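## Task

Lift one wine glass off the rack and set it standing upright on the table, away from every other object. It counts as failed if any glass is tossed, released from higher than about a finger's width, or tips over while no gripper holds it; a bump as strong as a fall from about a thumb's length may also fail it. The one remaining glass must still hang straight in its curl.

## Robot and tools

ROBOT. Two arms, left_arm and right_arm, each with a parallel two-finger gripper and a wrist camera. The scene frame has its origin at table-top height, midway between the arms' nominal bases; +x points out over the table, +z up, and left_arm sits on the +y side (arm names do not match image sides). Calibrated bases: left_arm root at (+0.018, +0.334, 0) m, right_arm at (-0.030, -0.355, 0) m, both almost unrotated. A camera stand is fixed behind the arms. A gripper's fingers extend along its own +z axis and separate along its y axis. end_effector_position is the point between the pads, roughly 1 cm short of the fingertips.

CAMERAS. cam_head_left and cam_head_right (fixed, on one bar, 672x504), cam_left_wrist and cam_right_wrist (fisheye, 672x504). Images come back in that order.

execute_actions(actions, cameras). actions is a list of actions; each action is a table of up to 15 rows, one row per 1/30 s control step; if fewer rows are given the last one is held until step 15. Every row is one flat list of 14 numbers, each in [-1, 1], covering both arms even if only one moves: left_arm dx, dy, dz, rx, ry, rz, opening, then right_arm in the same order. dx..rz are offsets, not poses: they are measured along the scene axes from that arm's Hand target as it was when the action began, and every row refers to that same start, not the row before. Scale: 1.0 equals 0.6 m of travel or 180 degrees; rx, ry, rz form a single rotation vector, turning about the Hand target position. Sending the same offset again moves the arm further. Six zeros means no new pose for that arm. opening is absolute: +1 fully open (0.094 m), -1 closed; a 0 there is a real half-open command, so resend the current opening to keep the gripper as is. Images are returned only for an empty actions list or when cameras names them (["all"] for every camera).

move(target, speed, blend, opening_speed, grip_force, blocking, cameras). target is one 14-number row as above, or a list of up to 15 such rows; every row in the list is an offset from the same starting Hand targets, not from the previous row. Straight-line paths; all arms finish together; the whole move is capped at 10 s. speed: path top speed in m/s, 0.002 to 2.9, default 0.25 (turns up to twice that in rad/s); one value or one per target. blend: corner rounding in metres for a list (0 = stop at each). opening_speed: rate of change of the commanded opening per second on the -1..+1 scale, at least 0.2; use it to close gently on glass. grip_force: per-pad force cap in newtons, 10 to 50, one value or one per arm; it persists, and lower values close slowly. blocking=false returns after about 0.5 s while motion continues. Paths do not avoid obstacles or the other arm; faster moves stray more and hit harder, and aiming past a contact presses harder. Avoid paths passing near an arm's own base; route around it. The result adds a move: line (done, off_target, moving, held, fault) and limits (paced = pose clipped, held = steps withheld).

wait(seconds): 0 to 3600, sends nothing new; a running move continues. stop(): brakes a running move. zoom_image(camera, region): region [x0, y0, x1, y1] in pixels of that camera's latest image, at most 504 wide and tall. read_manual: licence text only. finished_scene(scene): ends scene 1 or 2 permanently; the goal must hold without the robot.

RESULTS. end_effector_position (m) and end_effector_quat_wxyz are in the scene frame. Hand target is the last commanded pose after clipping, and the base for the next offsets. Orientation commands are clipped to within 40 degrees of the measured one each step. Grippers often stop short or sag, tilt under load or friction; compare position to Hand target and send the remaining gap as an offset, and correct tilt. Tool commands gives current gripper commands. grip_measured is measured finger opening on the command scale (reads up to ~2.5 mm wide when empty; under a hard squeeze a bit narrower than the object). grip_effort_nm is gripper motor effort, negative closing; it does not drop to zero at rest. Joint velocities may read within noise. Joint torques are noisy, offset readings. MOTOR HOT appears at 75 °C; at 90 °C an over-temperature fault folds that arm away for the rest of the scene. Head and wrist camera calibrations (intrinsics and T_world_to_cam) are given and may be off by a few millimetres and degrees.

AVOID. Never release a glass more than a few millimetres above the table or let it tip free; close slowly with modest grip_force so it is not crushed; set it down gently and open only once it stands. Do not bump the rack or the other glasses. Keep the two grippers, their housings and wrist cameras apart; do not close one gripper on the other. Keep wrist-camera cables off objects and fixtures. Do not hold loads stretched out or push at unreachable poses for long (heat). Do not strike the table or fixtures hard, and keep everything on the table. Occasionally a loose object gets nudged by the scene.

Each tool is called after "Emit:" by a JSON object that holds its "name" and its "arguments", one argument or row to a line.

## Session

Emit:
{"name": "execute_actions", "arguments": {
  "actions": []
}}

Emit:
{"name": "zoom_image", "arguments": {
  "camera": "cam_head_left",
  "region": [200, 0, 500, 250]
}}

Emit:
{"name": "zoom_image", "arguments": {
  "camera": "cam_head_right",
  "region": [200, 0, 500, 250]
}}

Scene clock: 0.00 s.
left_arm: end_effector_position=(+0.4102, +0.3232, +0.0843) grip_measured=+1.000 grip_effort_nm=n/a end_effector_quat_wxyz=(+0.577, +0.014, +0.816, +0.031) | right_arm: end_effector_position=(+0.3684, -0.3682, +0.0943) grip_measured=+1.000 grip_effort_nm=n/a end_effector_quat_wxyz=(+0.570, +0.019, +0.821, -0.036)
Joint positions: left_arm=[-0.097 1.571 0.344 0.886 -0.102 0.034 0.094] | right_arm=[0.006 1.528 0.394 0.778 0.085 -0.009 0.094]
Joint velocities: within noise
Joint torques (N m): no reading
Heat: left arm: 32 °C; right arm: 37 °C.
Hand target: left_arm +0.4133, +0.3230, +0.0915; +0.585, +0.014, +0.810, +0.030 | right_arm +0.3724, -0.3682, +0.1047; +0.582, +0.020, +0.812, -0.036
Tool commands: left_gripper/opening=+1.0 right_gripper/opening=+1.0
camera_calibration:
cam_left_wrist: T_world_to_cam=[[-0.01627, -0.98438, -0.17528, 0.34575], [-0.69402, 0.13731, -0.70674, 0.35007], [0.71977, 0.11015, -0.68542, -0.17213]] pos_world=[0.37248, 0.31124, 0.19003]
cam_right_wrist: T_world_to_cam=[[-0.11441, -0.99025, -0.07945, -0.30672], [-0.71386, 0.13757, -0.68664, 0.42293], [0.69088, -0.02184, -0.72264, -0.09099]] pos_world=[0.32969, -0.3639, 0.20028]

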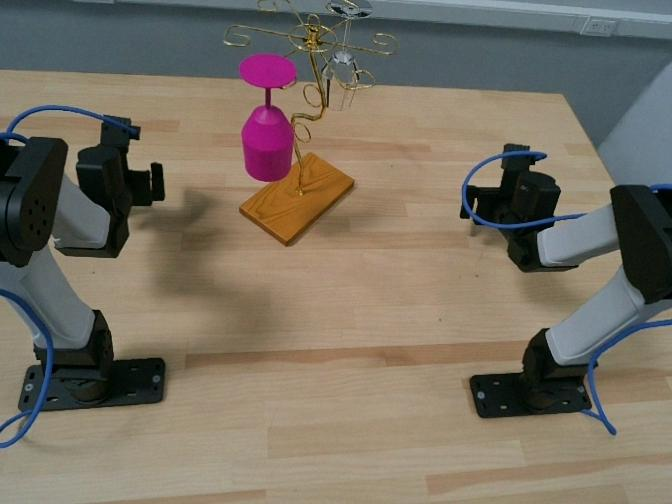

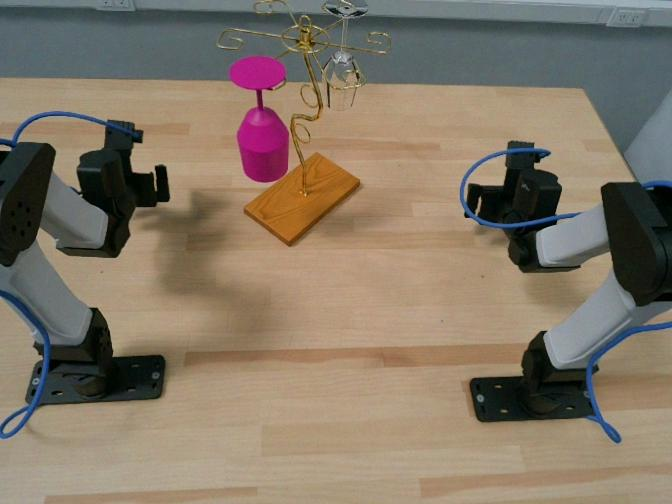

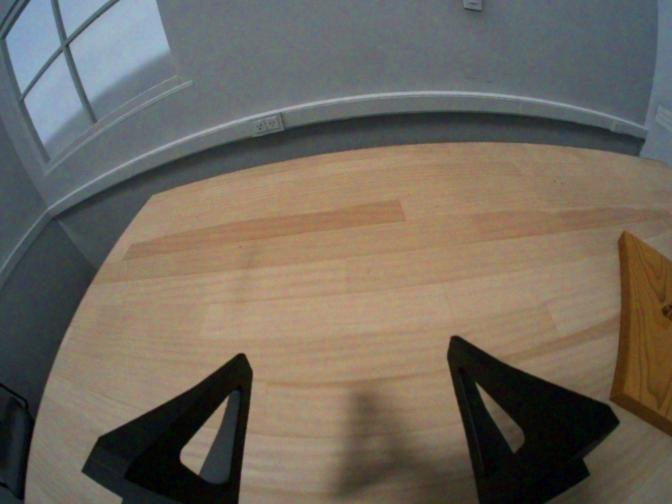

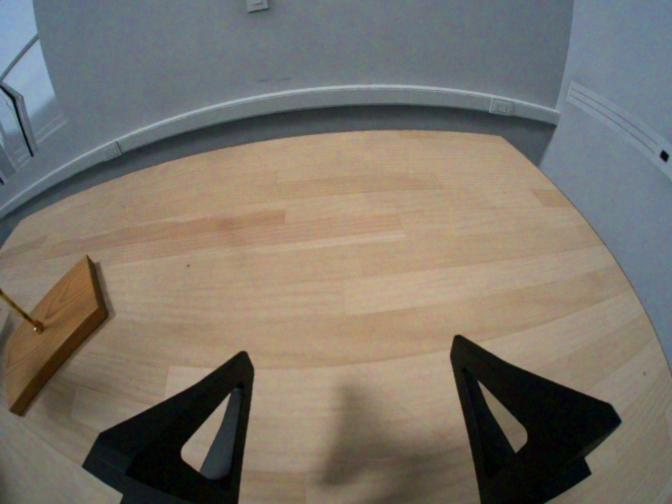

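Scaled by 1.680 from the camera's image (finer frame: 960x720).

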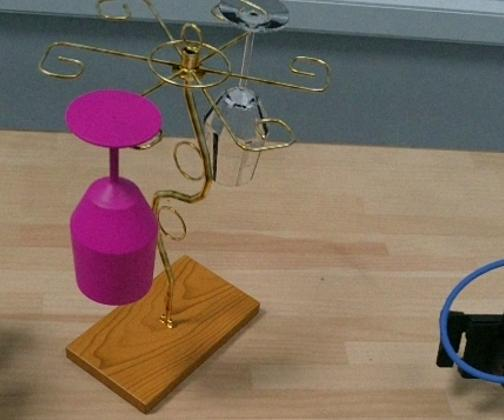

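Scaled by 1.680 from the camera's image (finer frame: 960x720).

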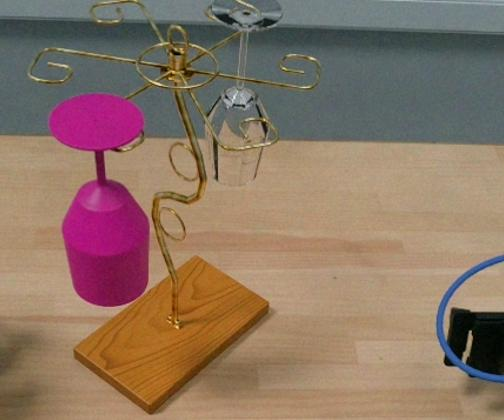

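Emit:
{"name": "move", "arguments": {
  "target": [
    [-0.1,0,0.45,0,0,0,1, 0,0,0,0,0,0,1],
    [-0.1888,-0.2217,0.5475,0.0056,0.0699,-0.2509,1, 0,0,0,0,0,0,1]
  ],
  "blend": 0.05,
  "speed": 0.3,
  "cameras": ["cam_left_wrist","cam_head_left"]
}}

Emit:
{"name": "zoom_image", "arguments": {
  "camera": "cam_left_wrist",
  "region": [200, 60, 560, 380]
}}

Scene clock: 6.37 s.
left_arm: end_effector_position=(+0.3020, +0.1945, +0.4105) grip_measured=+1.000 grip_effort_nm=0.04 end_effector_quat_wxyz=(+0.453, +0.319, +0.811, -0.187) | right_arm: end_effector_position=(+0.3684, -0.3682, +0.0943) grip_measured=+1.000 grip_effort_nm=-0.01 end_effector_quat_wxyz=(+0.570, +0.019, +0.821, -0.036)
Joint positions: left_arm=[-0.226 1.271 1.816 -1.169 0.476 0.301 0.094] | right_arm=[0.006 1.528 0.394 0.778 0.085 -0.009 0.094]
Joint torques (N m): left_arm=[-0.94 -2.28 9.91 1.79 0.4 0.23] | right_arm=[-0.23 -6.16 5.82 2.23 -0.03 0.03]
Heat: left arm: 34 °C; right arm: 38 °C.
Hand target: left_arm +0.3000, +0.1899, +0.4200; +0.462, +0.331, +0.800, -0.191 | right_arm +0.3724, -0.3682, +0.1047; +0.582, +0.020, +0.812, -0.036
Off the commanded pose: left_arm 0.011 m, 2 deg | right_arm 0.011 m, 2 deg.
move: off_target (left_arm)
cam_left_wrist: T_world_to_cam=[[-0.72048, -0.68801, -0.08692, 0.39326], [-0.53594, 0.63197, -0.55981, 0.31891], [0.44008, -0.35674, -0.82405, 0.37575]] pos_world=[0.28889, 0.20308, 0.52235]
Images, in order (width x height): cam_head_left 672x504, cam_left_wrist 672x504.

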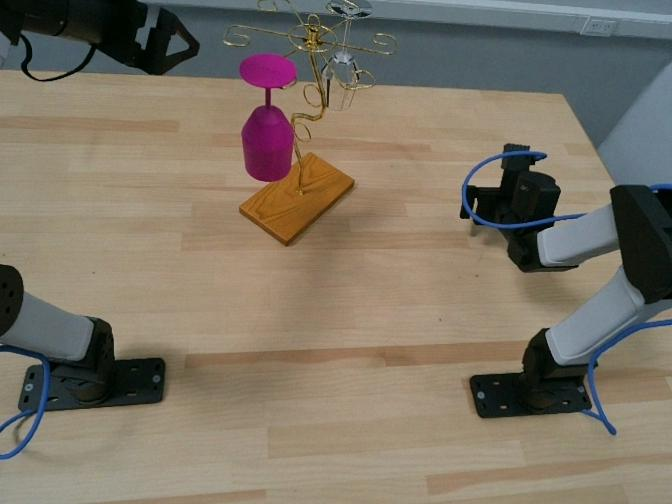

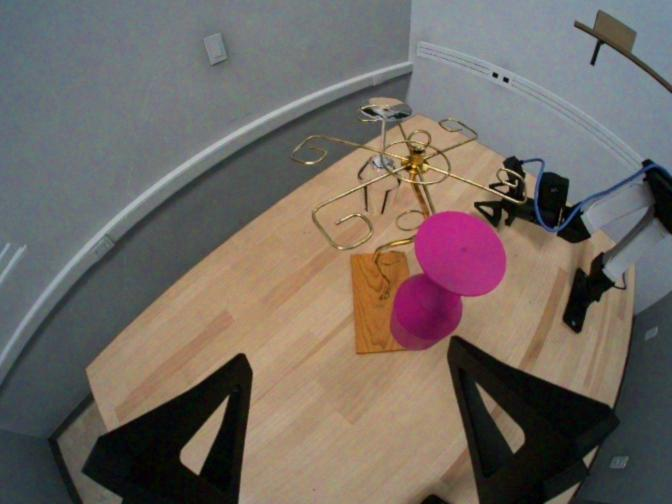

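Scaled by 1.400 from the camera's image (finer frame: 960x720).

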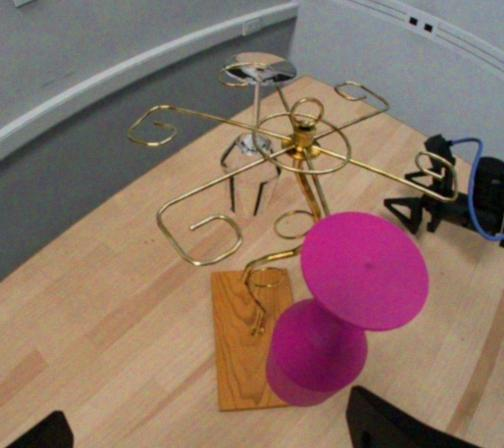

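Emit:
{"name": "move", "arguments": {
  "target": [0,0.0168,-0.3333,-0.1326,-0.1017,-0.0814,1, 0,0,0,0,0,0,1],
  "speed": 0.3,
  "cameras": ["cam_left_wrist","cam_head_left","cam_head_right"]
}}

Emit:
{"name": "zoom_image", "arguments": {
  "camera": "cam_left_wrist",
  "region": [180, 0, 480, 300]
}}

Scene clock: 9.90 s.
left_arm: end_effector_position=(+0.3019, +0.2012, +0.2240) grip_measured=+1.000 grip_effort_nm=0.04 end_effector_quat_wxyz=(+0.615, +0.353, +0.613, -0.350) | right_arm: end_effector_position=(+0.3684, -0.3682, +0.0943) grip_measured=+1.000 grip_effort_nm=-0.01 end_effector_quat_wxyz=(+0.570, +0.019, +0.821, -0.036)
Joint positions: left_arm=[0.063 1.118 0.351 0.767 1.127 0.006 0.094] | right_arm=[0.006 1.528 0.394 0.778 0.085 -0.009 0.094]
Joint torques (N m): left_arm=[-0.2 -1.91 6.64 1.85 -0.02 0.09] | right_arm=[-0.17 -6.06 5.85 2.21 -0.05 0.04]
Heat: left arm: 35 °C; right arm: 38 °C.
Hand target: left_arm +0.3000, +0.2000, +0.2201; +0.612, +0.353, +0.613, -0.354 | right_arm +0.3724, -0.3682, +0.1047; +0.582, +0.020, +0.812, -0.036
Off the commanded pose: left_arm 0.004 m, 1 deg | right_arm 0.011 m, 2 deg.
move: done
cam_left_wrist: T_world_to_cam=[[-0.85102, -0.5117, -0.11805, 0.39247], [-0.12072, 0.40941, -0.90433, 0.20684], [0.51107, -0.75535, -0.41019, 0.19054]] pos_world=[0.26159, 0.26007, 0.31154]
Images, in order (width x height): cam_head_left 672x504, cam_head_right 672x504, cam_left_wrist 672x504.

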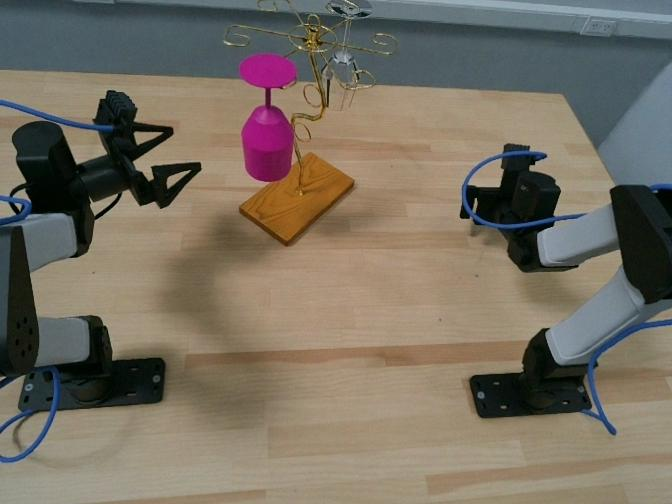

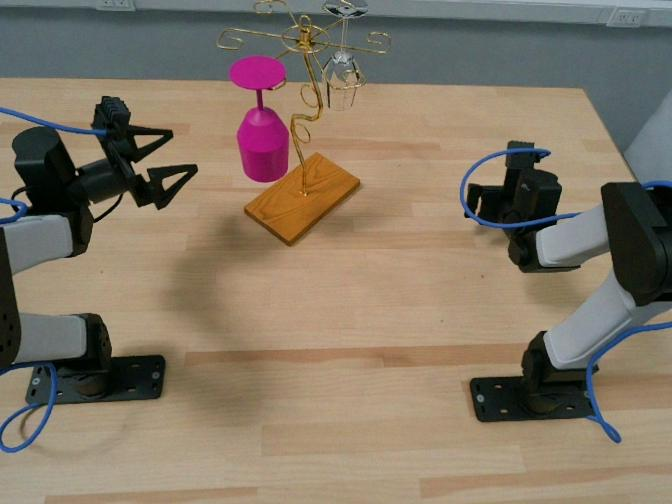

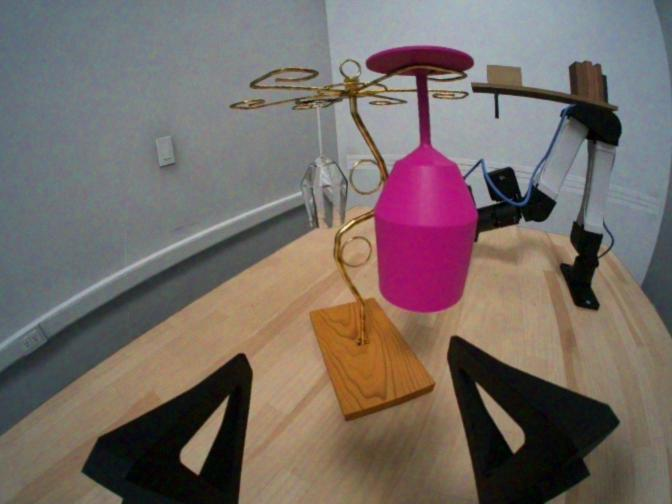

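Scaled by 1.680 from the camera's image (finer frame: 960x720).

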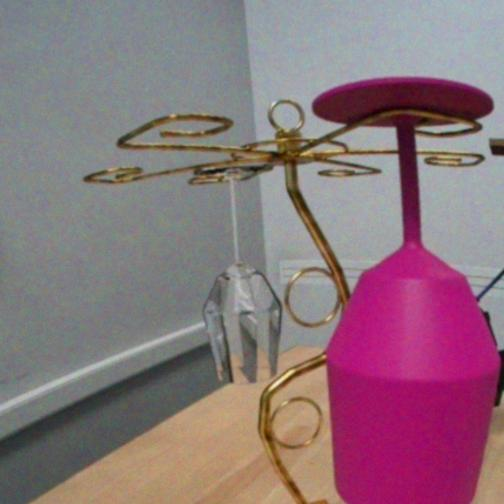

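Emit:
{"name": "move", "arguments": {
  "target": [-0.0735,-0.0877,-0.0385,0,0,0,1, 0,0,0,0,0,0,1],
  "speed": 0.2,
  "cameras": ["cam_left_wrist"]
}}

Scene clock: 14.23 s.
left_arm: end_effector_position=(+0.2577, +0.1478, +0.1974) grip_measured=+1.000 grip_effort_nm=0.04 end_effector_quat_wxyz=(+0.609, +0.355, +0.614, -0.355) | right_arm: end_effector_position=(+0.3684, -0.3682, +0.0943) grip_measured=+1.000 grip_effort_nm=-0.01 end_effector_quat_wxyz=(+0.570, +0.019, +0.821, -0.036)
Joint positions: left_arm=[-0.249 0.953 0.173 0.771 0.828 0.004 0.094] | right_arm=[0.006 1.528 0.394 0.778 0.085 -0.009 0.094]
Joint torques (N m): left_arm=[-0.99 -2.07 6.56 1.93 -0.12 0.02] | right_arm=[-0.31 -6.24 5.9 2.22 -0.03 0.04]
Heat: left arm: 35 °C; right arm: 39 °C.
Hand target: left_arm +0.2560, +0.1474, +0.1970; +0.612, +0.353, +0.613, -0.354 | right_arm +0.3724, -0.3682, +0.1047; +0.582, +0.020, +0.812, -0.036
Off the commanded pose: left_arm 0.002 m, 0 deg | right_arm 0.011 m, 2 deg.
move: done
cam_left_wrist: T_world_to_cam=[[-0.85876, -0.50049, -0.10978, 0.3231], [-0.1247, 0.41195, -0.90263, 0.19957], [0.49698, -0.76145, -0.41618, 0.16754]] pos_world=[0.21909, 0.20707, 0.28534]

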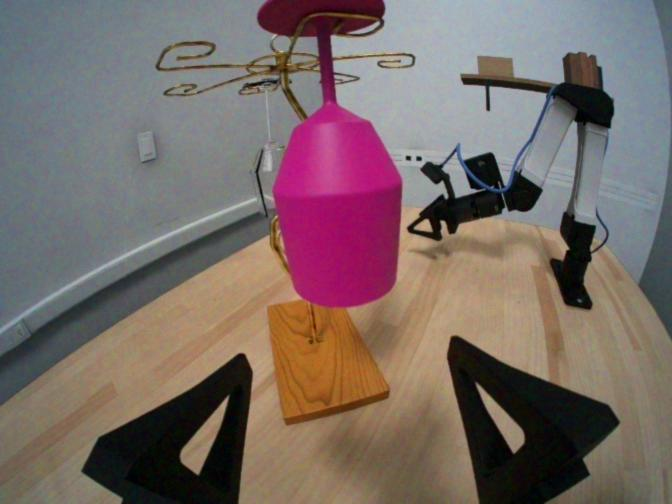

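Emit:
{"name": "move", "arguments": {
  "target": [0.0367,-0.0558,0.003,0.0060,-0.0105,0,1, 0,0,0,0,0,0,1],
  "speed": 0.12,
  "cameras": ["cam_left_wrist"]
}}

Scene clock: 18.23 s.
left_arm: end_effector_position=(+0.2712, +0.1172, +0.1840) grip_measured=+1.000 grip_effort_nm=0.04 end_effector_quat_wxyz=(+0.600, +0.361, +0.622, -0.351) | right_arm: end_effector_position=(+0.3684, -0.3682, +0.0943) grip_measured=+1.000 grip_effort_nm=-0.01 end_effector_quat_wxyz=(+0.570, +0.019, +0.821, -0.036)
Joint positions: left_arm=[-0.398 1.147 0.215 0.888 0.68 0.024 0.094] | right_arm=[0.006 1.528 0.394 0.778 0.085 -0.009 0.094]
Joint torques (N m): left_arm=[-0.87 -1.73 10.62 2.02 -0.1 0.26] | right_arm=[-0.28 -6.13 5.76 2.2 -0.04 0.04]
Heat: left arm: 35 °C; right arm: 40 °C.
Hand target: left_arm +0.2780, +0.1139, +0.1989; +0.619, +0.365, +0.606, -0.342 | right_arm +0.3724, -0.3682, +0.1047; +0.582, +0.020, +0.812, -0.036
Off the commanded pose: left_arm 0.017 m, 3 deg | right_arm 0.011 m, 2 deg.
move: off_target (left_arm)
cam_left_wrist: T_world_to_cam=[[-0.86114, -0.49651, -0.10916, 0.31804], [-0.13719, 0.43373, -0.89054, 0.20047], [0.48951, -0.7519, -0.44162, 0.13765]] pos_world=[0.234, 0.17446, 0.27403]

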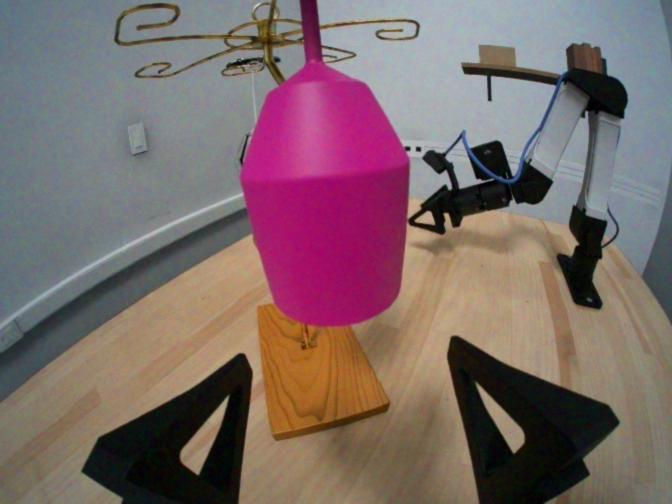

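Emit:
{"name": "move", "arguments": {
  "target": [0.011,0.0045,0.0333,-0.0059,-0.0123,0,1, 0,0,0,0,0,0,1],
  "speed": 0.08,
  "cameras": ["cam_left_wrist"]
}}

Scene clock: 20.13 s.
left_arm: end_effector_position=(+0.2800, +0.1170, +0.2026) grip_measured=+1.000 grip_effort_nm=0.04 end_effector_quat_wxyz=(+0.618, +0.360, +0.608, -0.345) | right_arm: end_effector_position=(+0.3684, -0.3682, +0.0943) grip_measured=+1.000 grip_effort_nm=-0.01 end_effector_quat_wxyz=(+0.570, +0.019, +0.821, -0.036)
Joint positions: left_arm=[-0.388 1.147 0.261 0.888 0.681 0.024 0.094] | right_arm=[0.006 1.528 0.394 0.778 0.085 -0.009 0.094]
Joint torques (N m): left_arm=[0.9 -2.62 10.67 1.97 0.11 0.1] | right_arm=[-0.25 -6.13 5.81 2.22 -0.04 0.06]
Heat: left arm: 36 °C; right arm: 40 °C.
Hand target: left_arm +0.2846, +0.1167, +0.2188; +0.634, +0.366, +0.590, -0.340 | right_arm +0.3724, -0.3682, +0.1047; +0.582, +0.020, +0.812, -0.036
Off the commanded pose: left_arm 0.017 m, 3 deg | right_arm 0.011 m, 2 deg.
move: off_target (left_arm)
cam_left_wrist: T_world_to_cam=[[-0.85147, -0.50608, -0.13744, 0.3316], [-0.10264, 0.41785, -0.9027, 0.21297], [0.51426, -0.75451, -0.40773, 0.12781]] pos_world=[0.23848, 0.17527, 0.28994]

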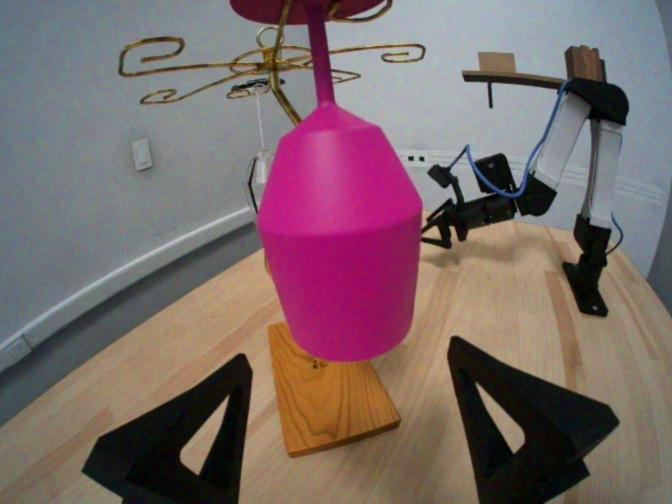

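Emit:
{"name": "move", "arguments": {
  "target": [0.021,-0.0362,-0.003,0,0,0,1, 0,0,0,0,0,0,1],
  "speed": 0.08,
  "cameras": ["cam_left_wrist"]
}}

Scene clock: 22.23 s.
left_arm: end_effector_position=(+0.2907, +0.0985, +0.2019) grip_measured=+1.000 grip_effort_nm=0.04 end_effector_quat_wxyz=(+0.615, +0.363, +0.607, -0.348) | right_arm: end_effector_position=(+0.3684, -0.3682, +0.0943) grip_measured=+1.000 grip_effort_nm=-0.01 end_effector_quat_wxyz=(+0.570, +0.019, +0.821, -0.036)
Joint positions: left_arm=[-0.448 1.254 0.315 0.938 0.63 0.024 0.094] | right_arm=[0.006 1.528 0.394 0.778 0.085 -0.009 0.094]
Joint torques (N m): left_arm=[-0.92 -2.45 10.67 2.04 -0.19 0.22] | right_arm=[-0.24 -6.17 5.82 2.22 -0.04 0.03]
Heat: left arm: 36 °C; right arm: 40 °C.
Hand target: left_arm +0.2972, +0.0949, +0.2170; +0.634, +0.366, +0.590, -0.340 | right_arm +0.3724, -0.3682, +0.1047; +0.582, +0.020, +0.812, -0.036
Off the commanded pose: left_arm 0.017 m, 3 deg | right_arm 0.011 m, 2 deg.
move: off_target (left_arm)
cam_left_wrist: T_world_to_cam=[[-0.8564, -0.49812, -0.13583, 0.33158], [-0.10108, 0.41974, -0.902, 0.22027], [0.50632, -0.75875, -0.40981, 0.1113]] pos_world=[0.24988, 0.15716, 0.28934]

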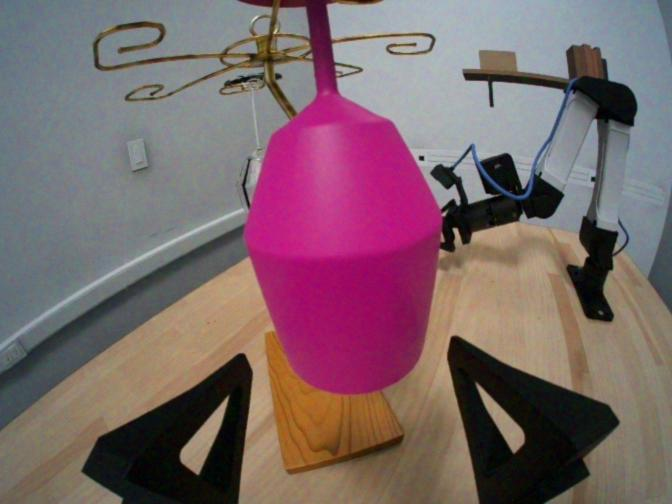

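Emit:
{"name": "move", "arguments": {
  "target": [0.0298,-0.0558,-0.02,0,0,0,1, 0,0,0,0,0,0,1],
  "speed": 0.08,
  "cameras": ["cam_left_wrist","cam_head_left","cam_head_right"]
}}

Scene clock: 23.97 s.
left_arm: end_effector_position=(+0.3089, +0.0659, +0.1916) grip_measured=+1.000 grip_effort_nm=0.03 end_effector_quat_wxyz=(+0.616, +0.364, +0.606, -0.347) | right_arm: end_effector_position=(+0.3684, -0.3682, +0.0943) grip_measured=+1.000 grip_effort_nm=-0.01 end_effector_quat_wxyz=(+0.570, +0.019, +0.821, -0.036)
Joint positions: left_arm=[-0.542 1.454 0.397 1.057 0.536 0.028 0.094] | right_arm=[0.006 1.528 0.394 0.778 0.085 -0.009 0.094]
Joint torques (N m): left_arm=[-0.69 -3.54 9.96 2.1 -0.04 0.19] | right_arm=[-0.29 -6.22 5.74 2.23 -0.03 0.03]
Heat: left arm: 36 °C; right arm: 40 °C.
Hand target: left_arm +0.3151, +0.0615, +0.2050; +0.634, +0.366, +0.590, -0.340 | right_arm +0.3724, -0.3682, +0.1047; +0.582, +0.020, +0.812, -0.036
Off the commanded pose: left_arm 0.015 m, 3 deg | right_arm 0.011 m, 2 deg.
move: off_target (left_arm)
cam_left_wrist: T_world_to_cam=[[-0.85588, -0.49778, -0.14031, 0.33024], [-0.09736, 0.42154, -0.90157, 0.22522], [0.50792, -0.75798, -0.40925, 0.07245]] pos_world=[0.26778, 0.12436, 0.27904]
Images, in order (width x height): cam_head_left 672x504, cam_head_right 672x504, cam_left_wrist 672x504.

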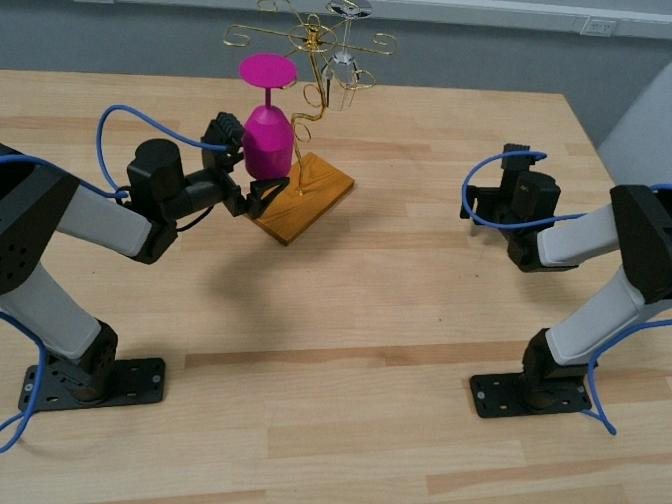

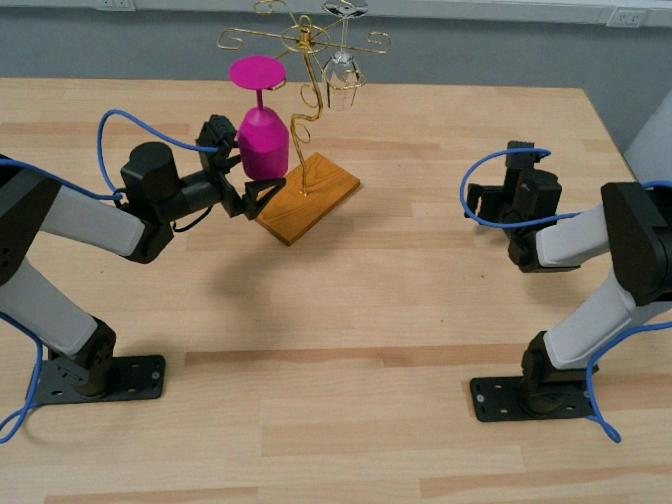

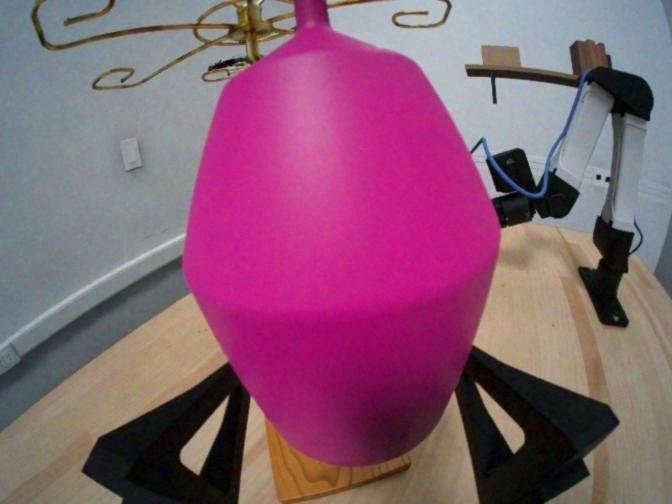

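Emit:
{"name": "move", "arguments": {
  "target": [0,0,0,0,0,0,0.45, 0,0,0,0,0,0,1],
  "grip_force": [25, 50],
  "opening_speed": 0.25,
  "cameras": ["cam_left_wrist","cam_head_left"]
}}

Scene clock: 26.87 s.
left_arm: end_effector_position=(+0.3091, +0.0660, +0.1918) grip_measured=+0.617 grip_effort_nm=-0.53 end_effector_quat_wxyz=(+0.616, +0.364, +0.606, -0.347) | right_arm: end_effector_position=(+0.3684, -0.3682, +0.0943) grip_measured=+1.000 grip_effort_nm=-0.01 end_effector_quat_wxyz=(+0.570, +0.019, +0.821, -0.036)
Joint positions: left_arm=[-0.542 1.454 0.397 1.058 0.535 0.028 0.076] | right_arm=[0.006 1.528 0.394 0.778 0.085 -0.009 0.094]
Joint torques (N m): left_arm=[-0.73 -3.51 9.98 2.04 -0.15 0.18] | right_arm=[-0.27 -6.22 5.76 2.22 -0.04 0.04]
Heat: left arm: 37 °C; right arm: 40 °C.
Hand target: left_arm +0.3151, +0.0615, +0.2050; +0.634, +0.366, +0.590, -0.340 | right_arm +0.3724, -0.3682, +0.1047; +0.582, +0.020, +0.812, -0.036
Off the commanded pose: left_arm 0.015 m, 3 deg | right_arm 0.011 m, 2 deg.
grip_force (N): 25, 50
move: done
cam_left_wrist: T_world_to_cam=[[-0.8552, -0.49885, -0.14067, 0.33031], [-0.09729, 0.42106, -0.9018, 0.22541], [0.50909, -0.75753, -0.40862, 0.07195]] pos_world=[0.26778, 0.12436, 0.27914]
Images, in order (width x height): cam_head_left 672x504, cam_left_wrist 672x504.

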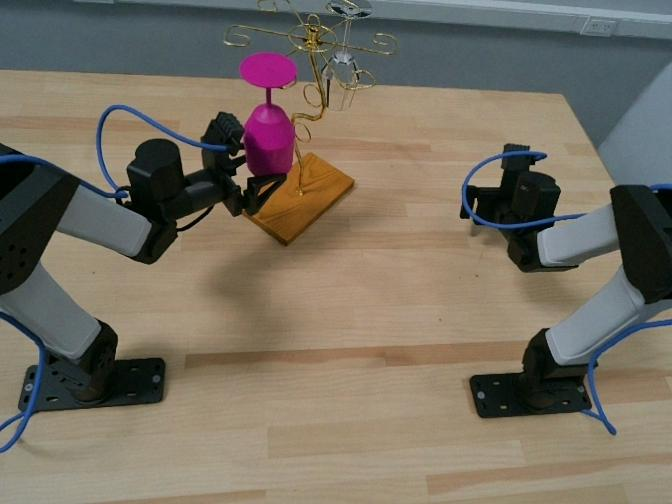

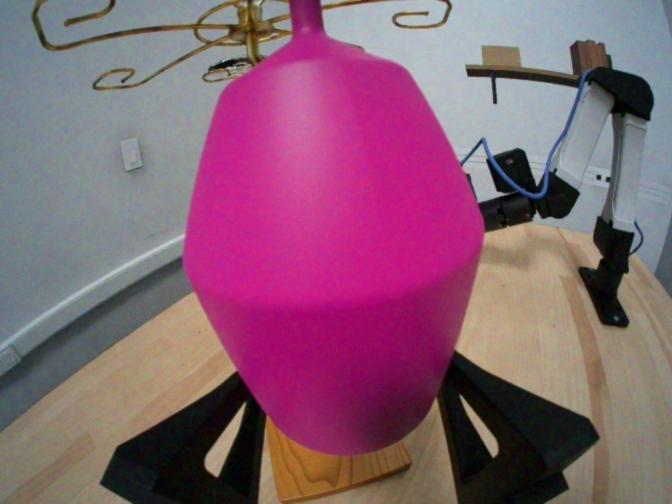

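Emit:
{"name": "zoom_image", "arguments": {
  "camera": "cam_head_left",
  "region": [220, 20, 320, 120]
}}

Emit:
{"name": "zoom_image", "arguments": {
  "camera": "cam_left_wrist",
  "region": [150, 0, 450, 200]
}}

Scaled by 5.040 from the camera's image (finer frame: 960x720).

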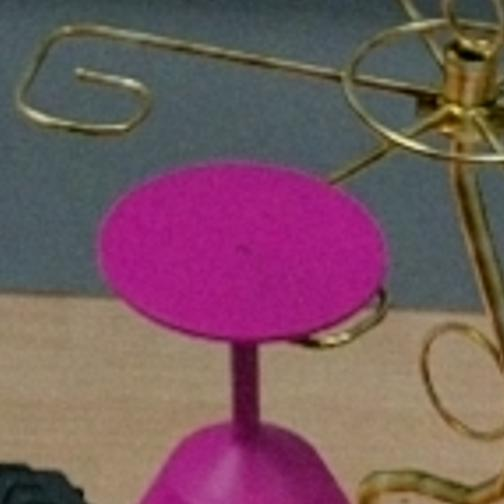

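Scaled by 1.680 from the camera's image (finer frame: 960x720).

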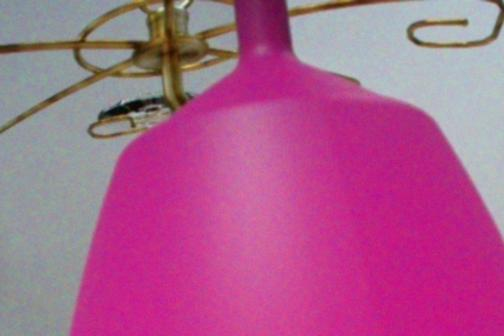

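Emit:
{"name": "move", "arguments": {
  "target": [0.0108,-0.0133,0.02,0,0,0,0.45, 0,0,0,0,0,0,1],
  "speed": 0.06,
  "cameras": []
}}

Scene clock: 31.20 s.
left_arm: end_effector_position=(+0.3166, +0.0579, +0.2030) grip_measured=+0.617 grip_effort_nm=-0.53 end_effector_quat_wxyz=(+0.618, +0.364, +0.605, -0.347) | right_arm: end_effector_position=(+0.3684, -0.3682, +0.0943) grip_measured=+1.000 grip_effort_nm=-0.01 end_effector_quat_wxyz=(+0.570, +0.019, +0.821, -0.036)
Joint positions: left_arm=[-0.556 1.454 0.456 1.002 0.521 0.029 0.076] | right_arm=[0.006 1.528 0.394 0.778 0.085 -0.009 0.094]
Joint torques (N m): left_arm=[-1.02 -4.37 10.26 2.03 -0.19 0.17] | right_arm=[-0.28 -6.17 5.86 2.21 -0.04 0.04]
Heat: left arm: 38 °C; right arm: 41 °C.
Hand target: left_arm +0.3215, +0.0534, +0.2170; +0.634, +0.366, +0.590, -0.341 | right_arm +0.3724, -0.3682, +0.1047; +0.582, +0.020, +0.812, -0.036
Off the commanded pose: left_arm 0.016 m, 3 deg | right_arm 0.011 m, 2 deg.
grip_force (N): 25, 50
move: off_target (left_arm)

Emit:
{"name": "move", "arguments": {
  "target": [0.0125,-0.0175,0.0175,0,0,0,0.45, 0,0,0,0,0,0,1],
  "speed": 0.06,
  "cameras": ["cam_head_left","cam_head_right","cam_left_wrist"]
}}

Emit:
{"name": "zoom_image", "arguments": {
  "camera": "cam_head_left",
  "region": [220, 20, 320, 120]
}}

Emit:
{"name": "zoom_image", "arguments": {
  "camera": "cam_head_right",
  "region": [210, 20, 310, 120]
}}

Scene clock: 33.20 s.
left_arm: end_effector_position=(+0.3240, +0.0477, +0.2148) grip_measured=+0.617 grip_effort_nm=-0.53 end_effector_quat_wxyz=(+0.619, +0.364, +0.604, -0.346) | right_arm: end_effector_position=(+0.3684, -0.3682, +0.0943) grip_measured=+1.000 grip_effort_nm=-0.01 end_effector_quat_wxyz=(+0.570, +0.019, +0.821, -0.036)
Joint positions: left_arm=[-0.575 1.462 0.521 0.948 0.502 0.03 0.076] | right_arm=[0.006 1.528 0.394 0.778 0.085 -0.009 0.094]
Joint torques (N m): left_arm=[-0.83 -4.19 10.44 2.05 -0.15 0.17] | right_arm=[-0.2 -6.16 5.82 2.23 -0.05 0.04]
Heat: left arm: 38 °C; right arm: 41 °C.
Hand target: left_arm +0.3291, +0.0429, +0.2274; +0.634, +0.366, +0.591, -0.341 | right_arm +0.3724, -0.3682, +0.1047; +0.582, +0.020, +0.812, -0.036
Off the commanded pose: left_arm 0.014 m, 2 deg | right_arm 0.011 m, 2 deg.
grip_force (N): 25, 50
move: off_target (left_arm)
cam_left_wrist: T_world_to_cam=[[-0.85419, -0.49921, -0.14543, 0.33801], [-0.09071, 0.41848, -0.90368, 0.25376], [0.51198, -0.75873, -0.40275, 0.05776]] pos_world=[0.28217, 0.10637, 0.30174]

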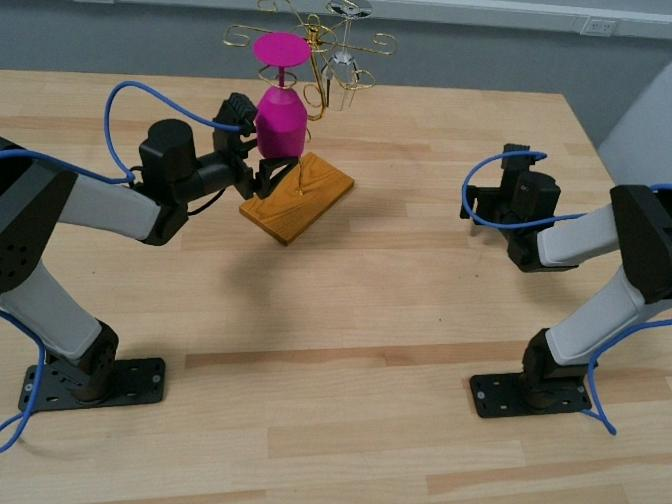

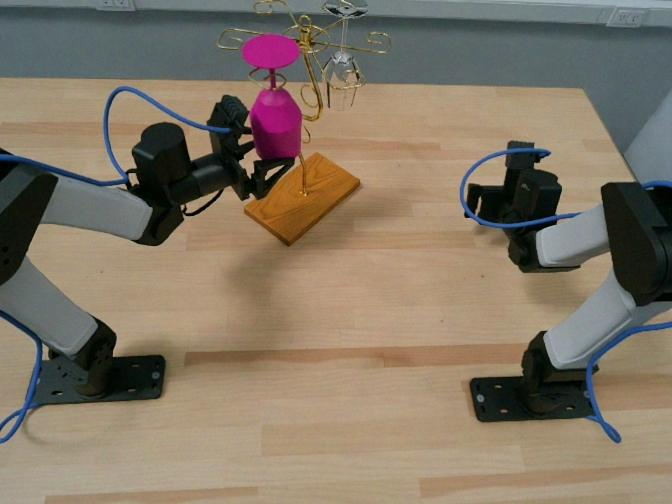

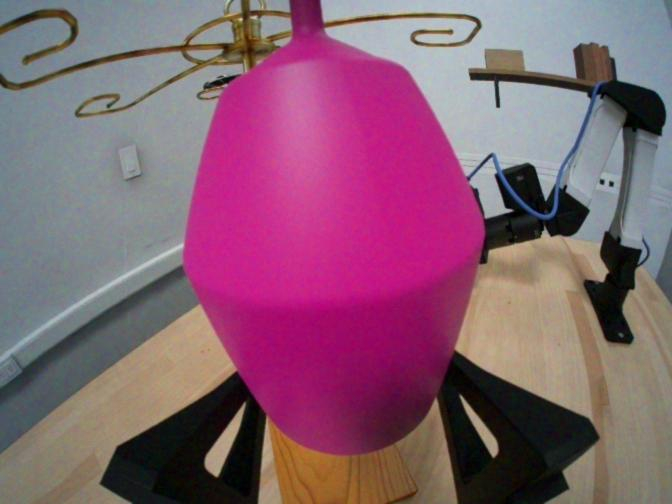

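Scaled by 5.040 from the camera's image (finer frame: 960x720).

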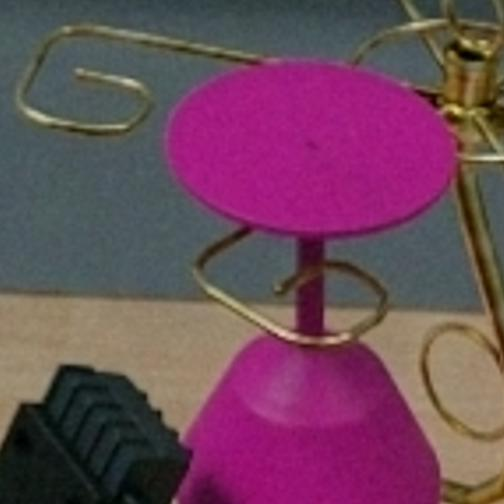

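Scaled by 5.040 from the camera's image (finer frame: 960x720).

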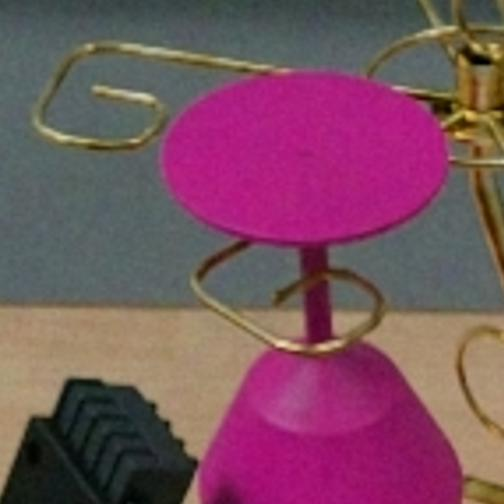

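Emit:
{"name": "move", "arguments": {
  "target": [
    [0.0117, -0.0183, 0.003, 0, 0, 0, 0.45, 0, 0, 0, 0, 0, 0, 1]
  ],
  "speed": 0.08,
  "grip_force": [25, 50],
  "cameras": ["cam_head_left", "cam_left_wrist"]
}}

Emit:
{"name": "zoom_image", "arguments": {
  "camera": "cam_head_left",
  "region": [200, 0, 400, 150]
}}

Scene clock: 35.33 s.
left_arm: end_effector_position=(+0.3302, +0.0369, +0.2157) grip_measured=+0.617 grip_effort_nm=-0.53 end_effector_quat_wxyz=(+0.618, +0.365, +0.604, -0.346) | right_arm: end_effector_position=(+0.3684, -0.3682, +0.0943) grip_measured=+1.000 grip_effort_nm=-0.01 end_effector_quat_wxyz=(+0.570, +0.019, +0.821, -0.036)
Joint positions: left_arm=[-0.597 1.502 0.564 0.942 0.482 0.031 0.076] | right_arm=[0.006 1.528 0.394 0.778 0.085 -0.009 0.094]
Joint torques (N m): left_arm=[-0.68 -4.19 10.73 1.98 -0.17 0.25] | right_arm=[-0.2 -6.13 5.87 2.22 -0.05 0.06]
Heat: left arm: 38 °C; right arm: 41 °C.
Hand target: left_arm +0.3361, +0.0319, +0.2292; +0.634, +0.366, +0.591, -0.340 | right_arm +0.3724, -0.3682, +0.1047; +0.582, +0.020, +0.812, -0.036
Off the commanded pose: left_arm 0.015 m, 2 deg | right_arm 0.011 m, 2 deg.
grip_force (N): 25, 50
move: off_target (left_arm)
cam_left_wrist: T_world_to_cam=[[-0.85514, -0.49766, -0.14518, 0.33825], [-0.09133, 0.42029, -0.90278, 0.25963], [0.51029, -0.75874, -0.40486, 0.04778]] pos_world=[0.28858, 0.09546, 0.30284]

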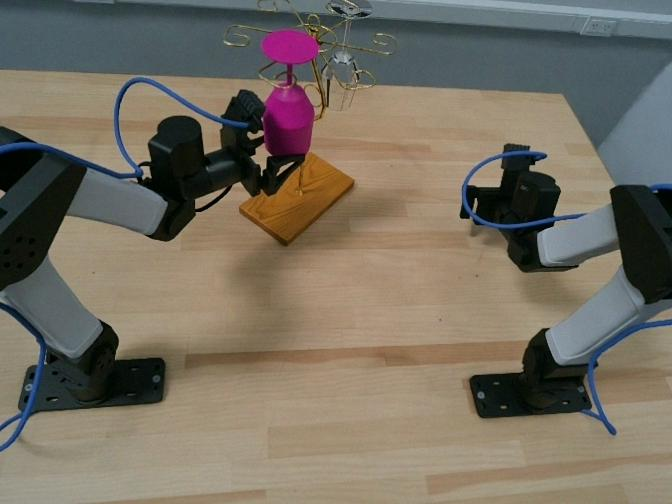

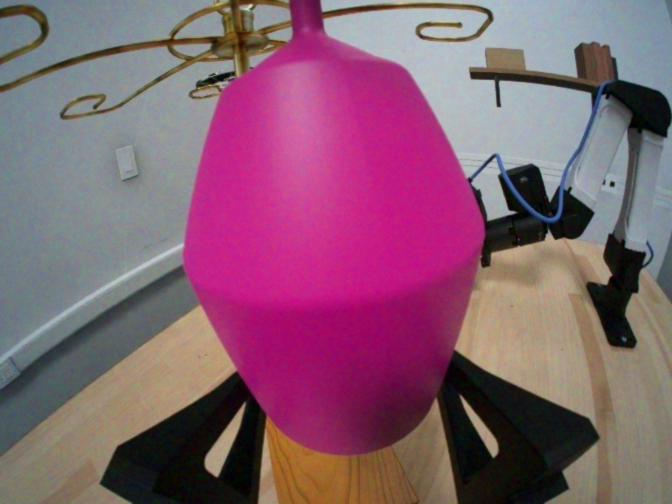

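Scaled by 2.520 from the camera's image (finer frame: 960x720).

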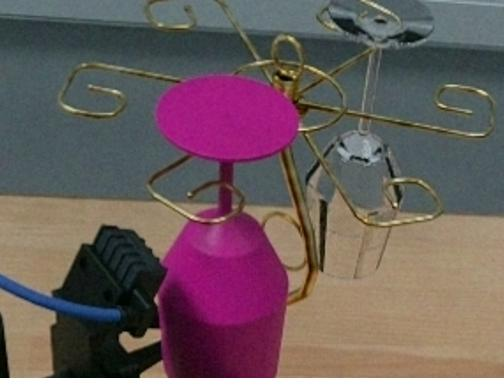

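Emit:
{"name": "zoom_image", "arguments": {
  "camera": "cam_head_left",
  "region": [250, 50, 310, 95]
}}

Scaled by 8.400 from the camera's image (finer frame: 960x720).

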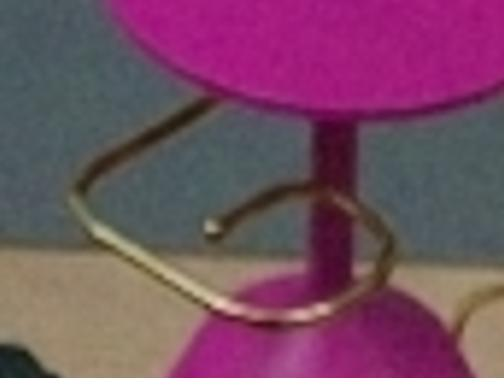

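Emit:
{"name": "zoom_image", "arguments": {
  "camera": "cam_head_left",
  "region": [240, 0, 360, 170]
}}

Emit:
{"name": "zoom_image", "arguments": {
  "camera": "cam_left_wrist",
  "region": [150, 0, 504, 150]
}}

Scaled by 2.965 from the camera's image (finer frame: 960x720).

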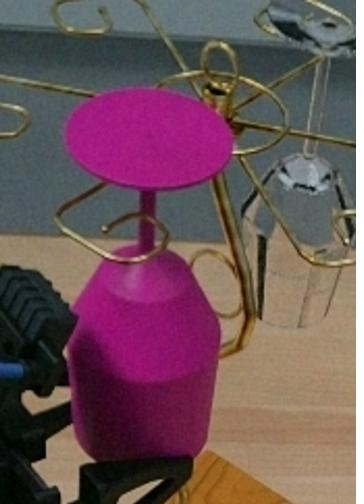

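Scaled by 1.424 from the camera's image (finer frame: 960x720).

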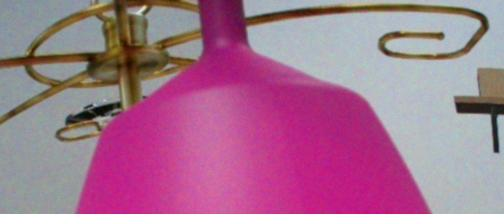

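Emit:
{"name": "move", "arguments": {
  "target": [
    [-0.0003, -0.0283, 0.0, 0, 0, 0, 0.45, 0, 0, 0, 0, 0, 0, 1],
    [-0.0432, -0.0703, 0.0, 0, 0, 0, 0.45, 0, 0, 0, 0, 0, 0, 1]
  ],
  "speed": 0.08,
  "blend": [0.004, 0],
  "cameras": ["cam_head_left", "cam_left_wrist"]
}}

Emit:
{"name": "zoom_image", "arguments": {
  "camera": "cam_head_left",
  "region": [240, 40, 340, 110]
}}

Scene clock: 43.00 s.
left_arm: end_effector_position=(+0.3063, -0.0068, +0.2145) grip_measured=+0.617 grip_effort_nm=-0.53 end_effector_quat_wxyz=(+0.617, +0.369, +0.604, -0.345) | right_arm: end_effector_position=(+0.3684, -0.3682, +0.0943) grip_measured=+1.000 grip_effort_nm=-0.01 end_effector_quat_wxyz=(+0.570, +0.019, +0.821, -0.036)
Joint positions: left_arm=[-0.775 1.535 0.594 0.939 0.306 0.039 0.076] | right_arm=[0.006 1.528 0.394 0.778 0.085 -0.009 0.094]
Joint torques (N m): left_arm=[-0.77 -5.35 10.22 2.06 -0.09 0.22] | right_arm=[-0.25 -6.12 5.87 2.23 -0.02 0.04]
Heat: left arm: 39 °C; right arm: 41 °C.
Hand target: left_arm +0.3101, -0.0103, +0.2292; +0.634, +0.366, +0.590, -0.341 | right_arm +0.3724, -0.3682, +0.1047; +0.582, +0.020, +0.812, -0.036
Off the commanded pose: left_arm 0.016 m, 3 deg | right_arm 0.011 m, 2 deg.
grip_force (N): 25, 50
move: off_target (left_arm)
cam_left_wrist: T_world_to_cam=[[-0.85606, -0.49437, -0.15088, 0.29739], [-0.08789, 0.42688, -0.90003, 0.27312], [0.50936, -0.75721, -0.40888, 0.02751]] pos_world=[0.26457, 0.05126, 0.30194]

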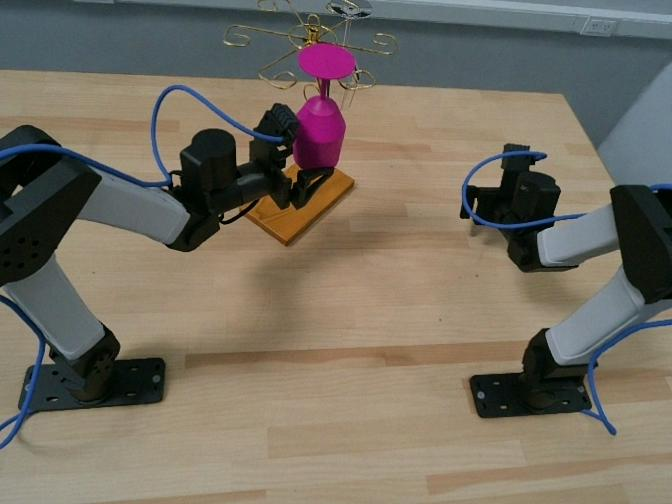

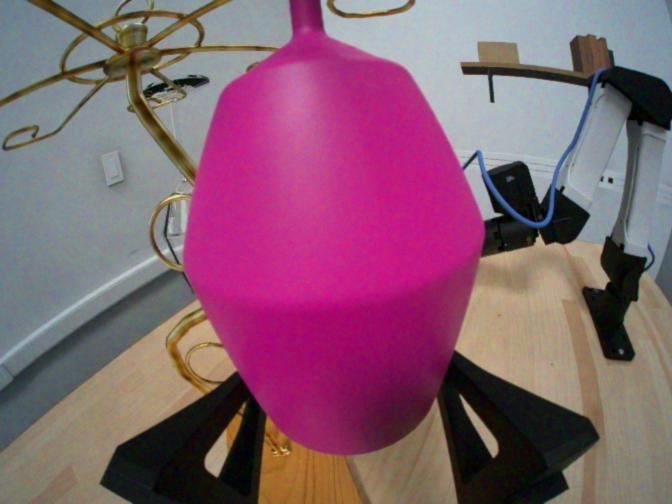

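Scaled by 5.040 from the camera's image (finer frame: 960x720).

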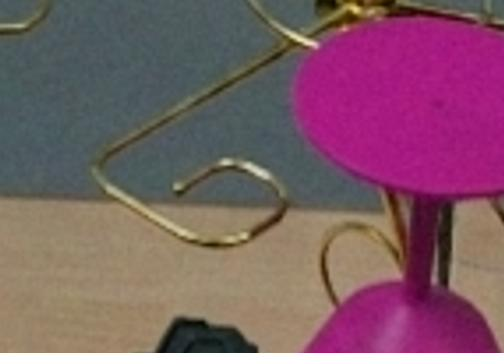

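Emit:
{"name": "move", "arguments": {
  "target": [
    [-0.03, 0.0288, 0.0, 0, 0, 0, 0.45, 0, 0, 0, 0, 0, 0, 1]
  ],
  "speed": 0.1
}}

Scene clock: 45.50 s.
left_arm: end_effector_position=(+0.2951, +0.0040, +0.2227) grip_measured=+0.617 grip_effort_nm=-0.53 end_effector_quat_wxyz=(+0.623, +0.367, +0.598, -0.345) | right_arm: end_effector_position=(+0.3684, -0.3682, +0.0943) grip_measured=+1.000 grip_effort_nm=-0.01 end_effector_quat_wxyz=(+0.570, +0.019, +0.821, -0.036)
Joint positions: left_arm=[-0.775 1.459 0.546 0.929 0.305 0.039 0.076] | right_arm=[0.006 1.528 0.394 0.778 0.085 -0.009 0.094]
Joint torques (N m): left_arm=[-0.55 -6.69 6.26 2.09 -0.14 0.23] | right_arm=[-0.25 -6.23 5.83 2.21 -0.03 0.04]
Heat: left arm: 39 °C; right arm: 41 °C.
Hand target: left_arm +0.2921, +0.0070, +0.2293; +0.634, +0.366, +0.590, -0.341 | right_arm +0.3724, -0.3682, +0.1047; +0.582, +0.020, +0.812, -0.036
Off the commanded pose: left_arm 0.008 m, 2 deg | right_arm 0.011 m, 2 deg.
grip_force (N): 25, 50
move: done

Emit:
{"name": "move", "arguments": {
  "target": [
    [-0.1167, -0.0033, -0.01, 0, 0, 0, 0.45, 0, 0, 0, 0, 0, 0, 1]
  ],
  "speed": 0.12,
  "cameras": ["cam_head_left"]
}}

Scene clock: 48.63 s.
left_arm: end_effector_position=(+0.2242, +0.0021, +0.2183) grip_measured=+0.617 grip_effort_nm=-0.53 end_effector_quat_wxyz=(+0.625, +0.368, +0.597, -0.344) | right_arm: end_effector_position=(+0.3684, -0.3682, +0.0943) grip_measured=+1.000 grip_effort_nm=-0.01 end_effector_quat_wxyz=(+0.570, +0.019, +0.821, -0.036)
Joint positions: left_arm=[-1.006 1.268 0.385 0.9 0.074 0.049 0.076] | right_arm=[0.006 1.528 0.394 0.778 0.085 -0.009 0.094]
Joint torques (N m): left_arm=[-0.7 -4.85 6.43 2.05 -0.15 0.2] | right_arm=[-0.29 -6.13 5.86 2.23 -0.02 0.04]
Heat: left arm: 39 °C; right arm: 41 °C.
Hand target: left_arm +0.2221, +0.0050, +0.2232; +0.634, +0.366, +0.590, -0.340 | right_arm +0.3724, -0.3682, +0.1047; +0.582, +0.020, +0.812, -0.036
Off the commanded pose: left_arm 0.006 m, 1 deg | right_arm 0.011 m, 2 deg.
grip_force (N): 25, 50
move: done

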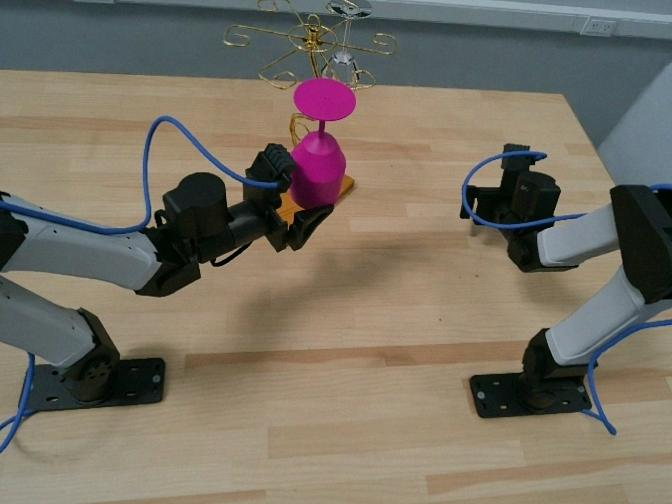

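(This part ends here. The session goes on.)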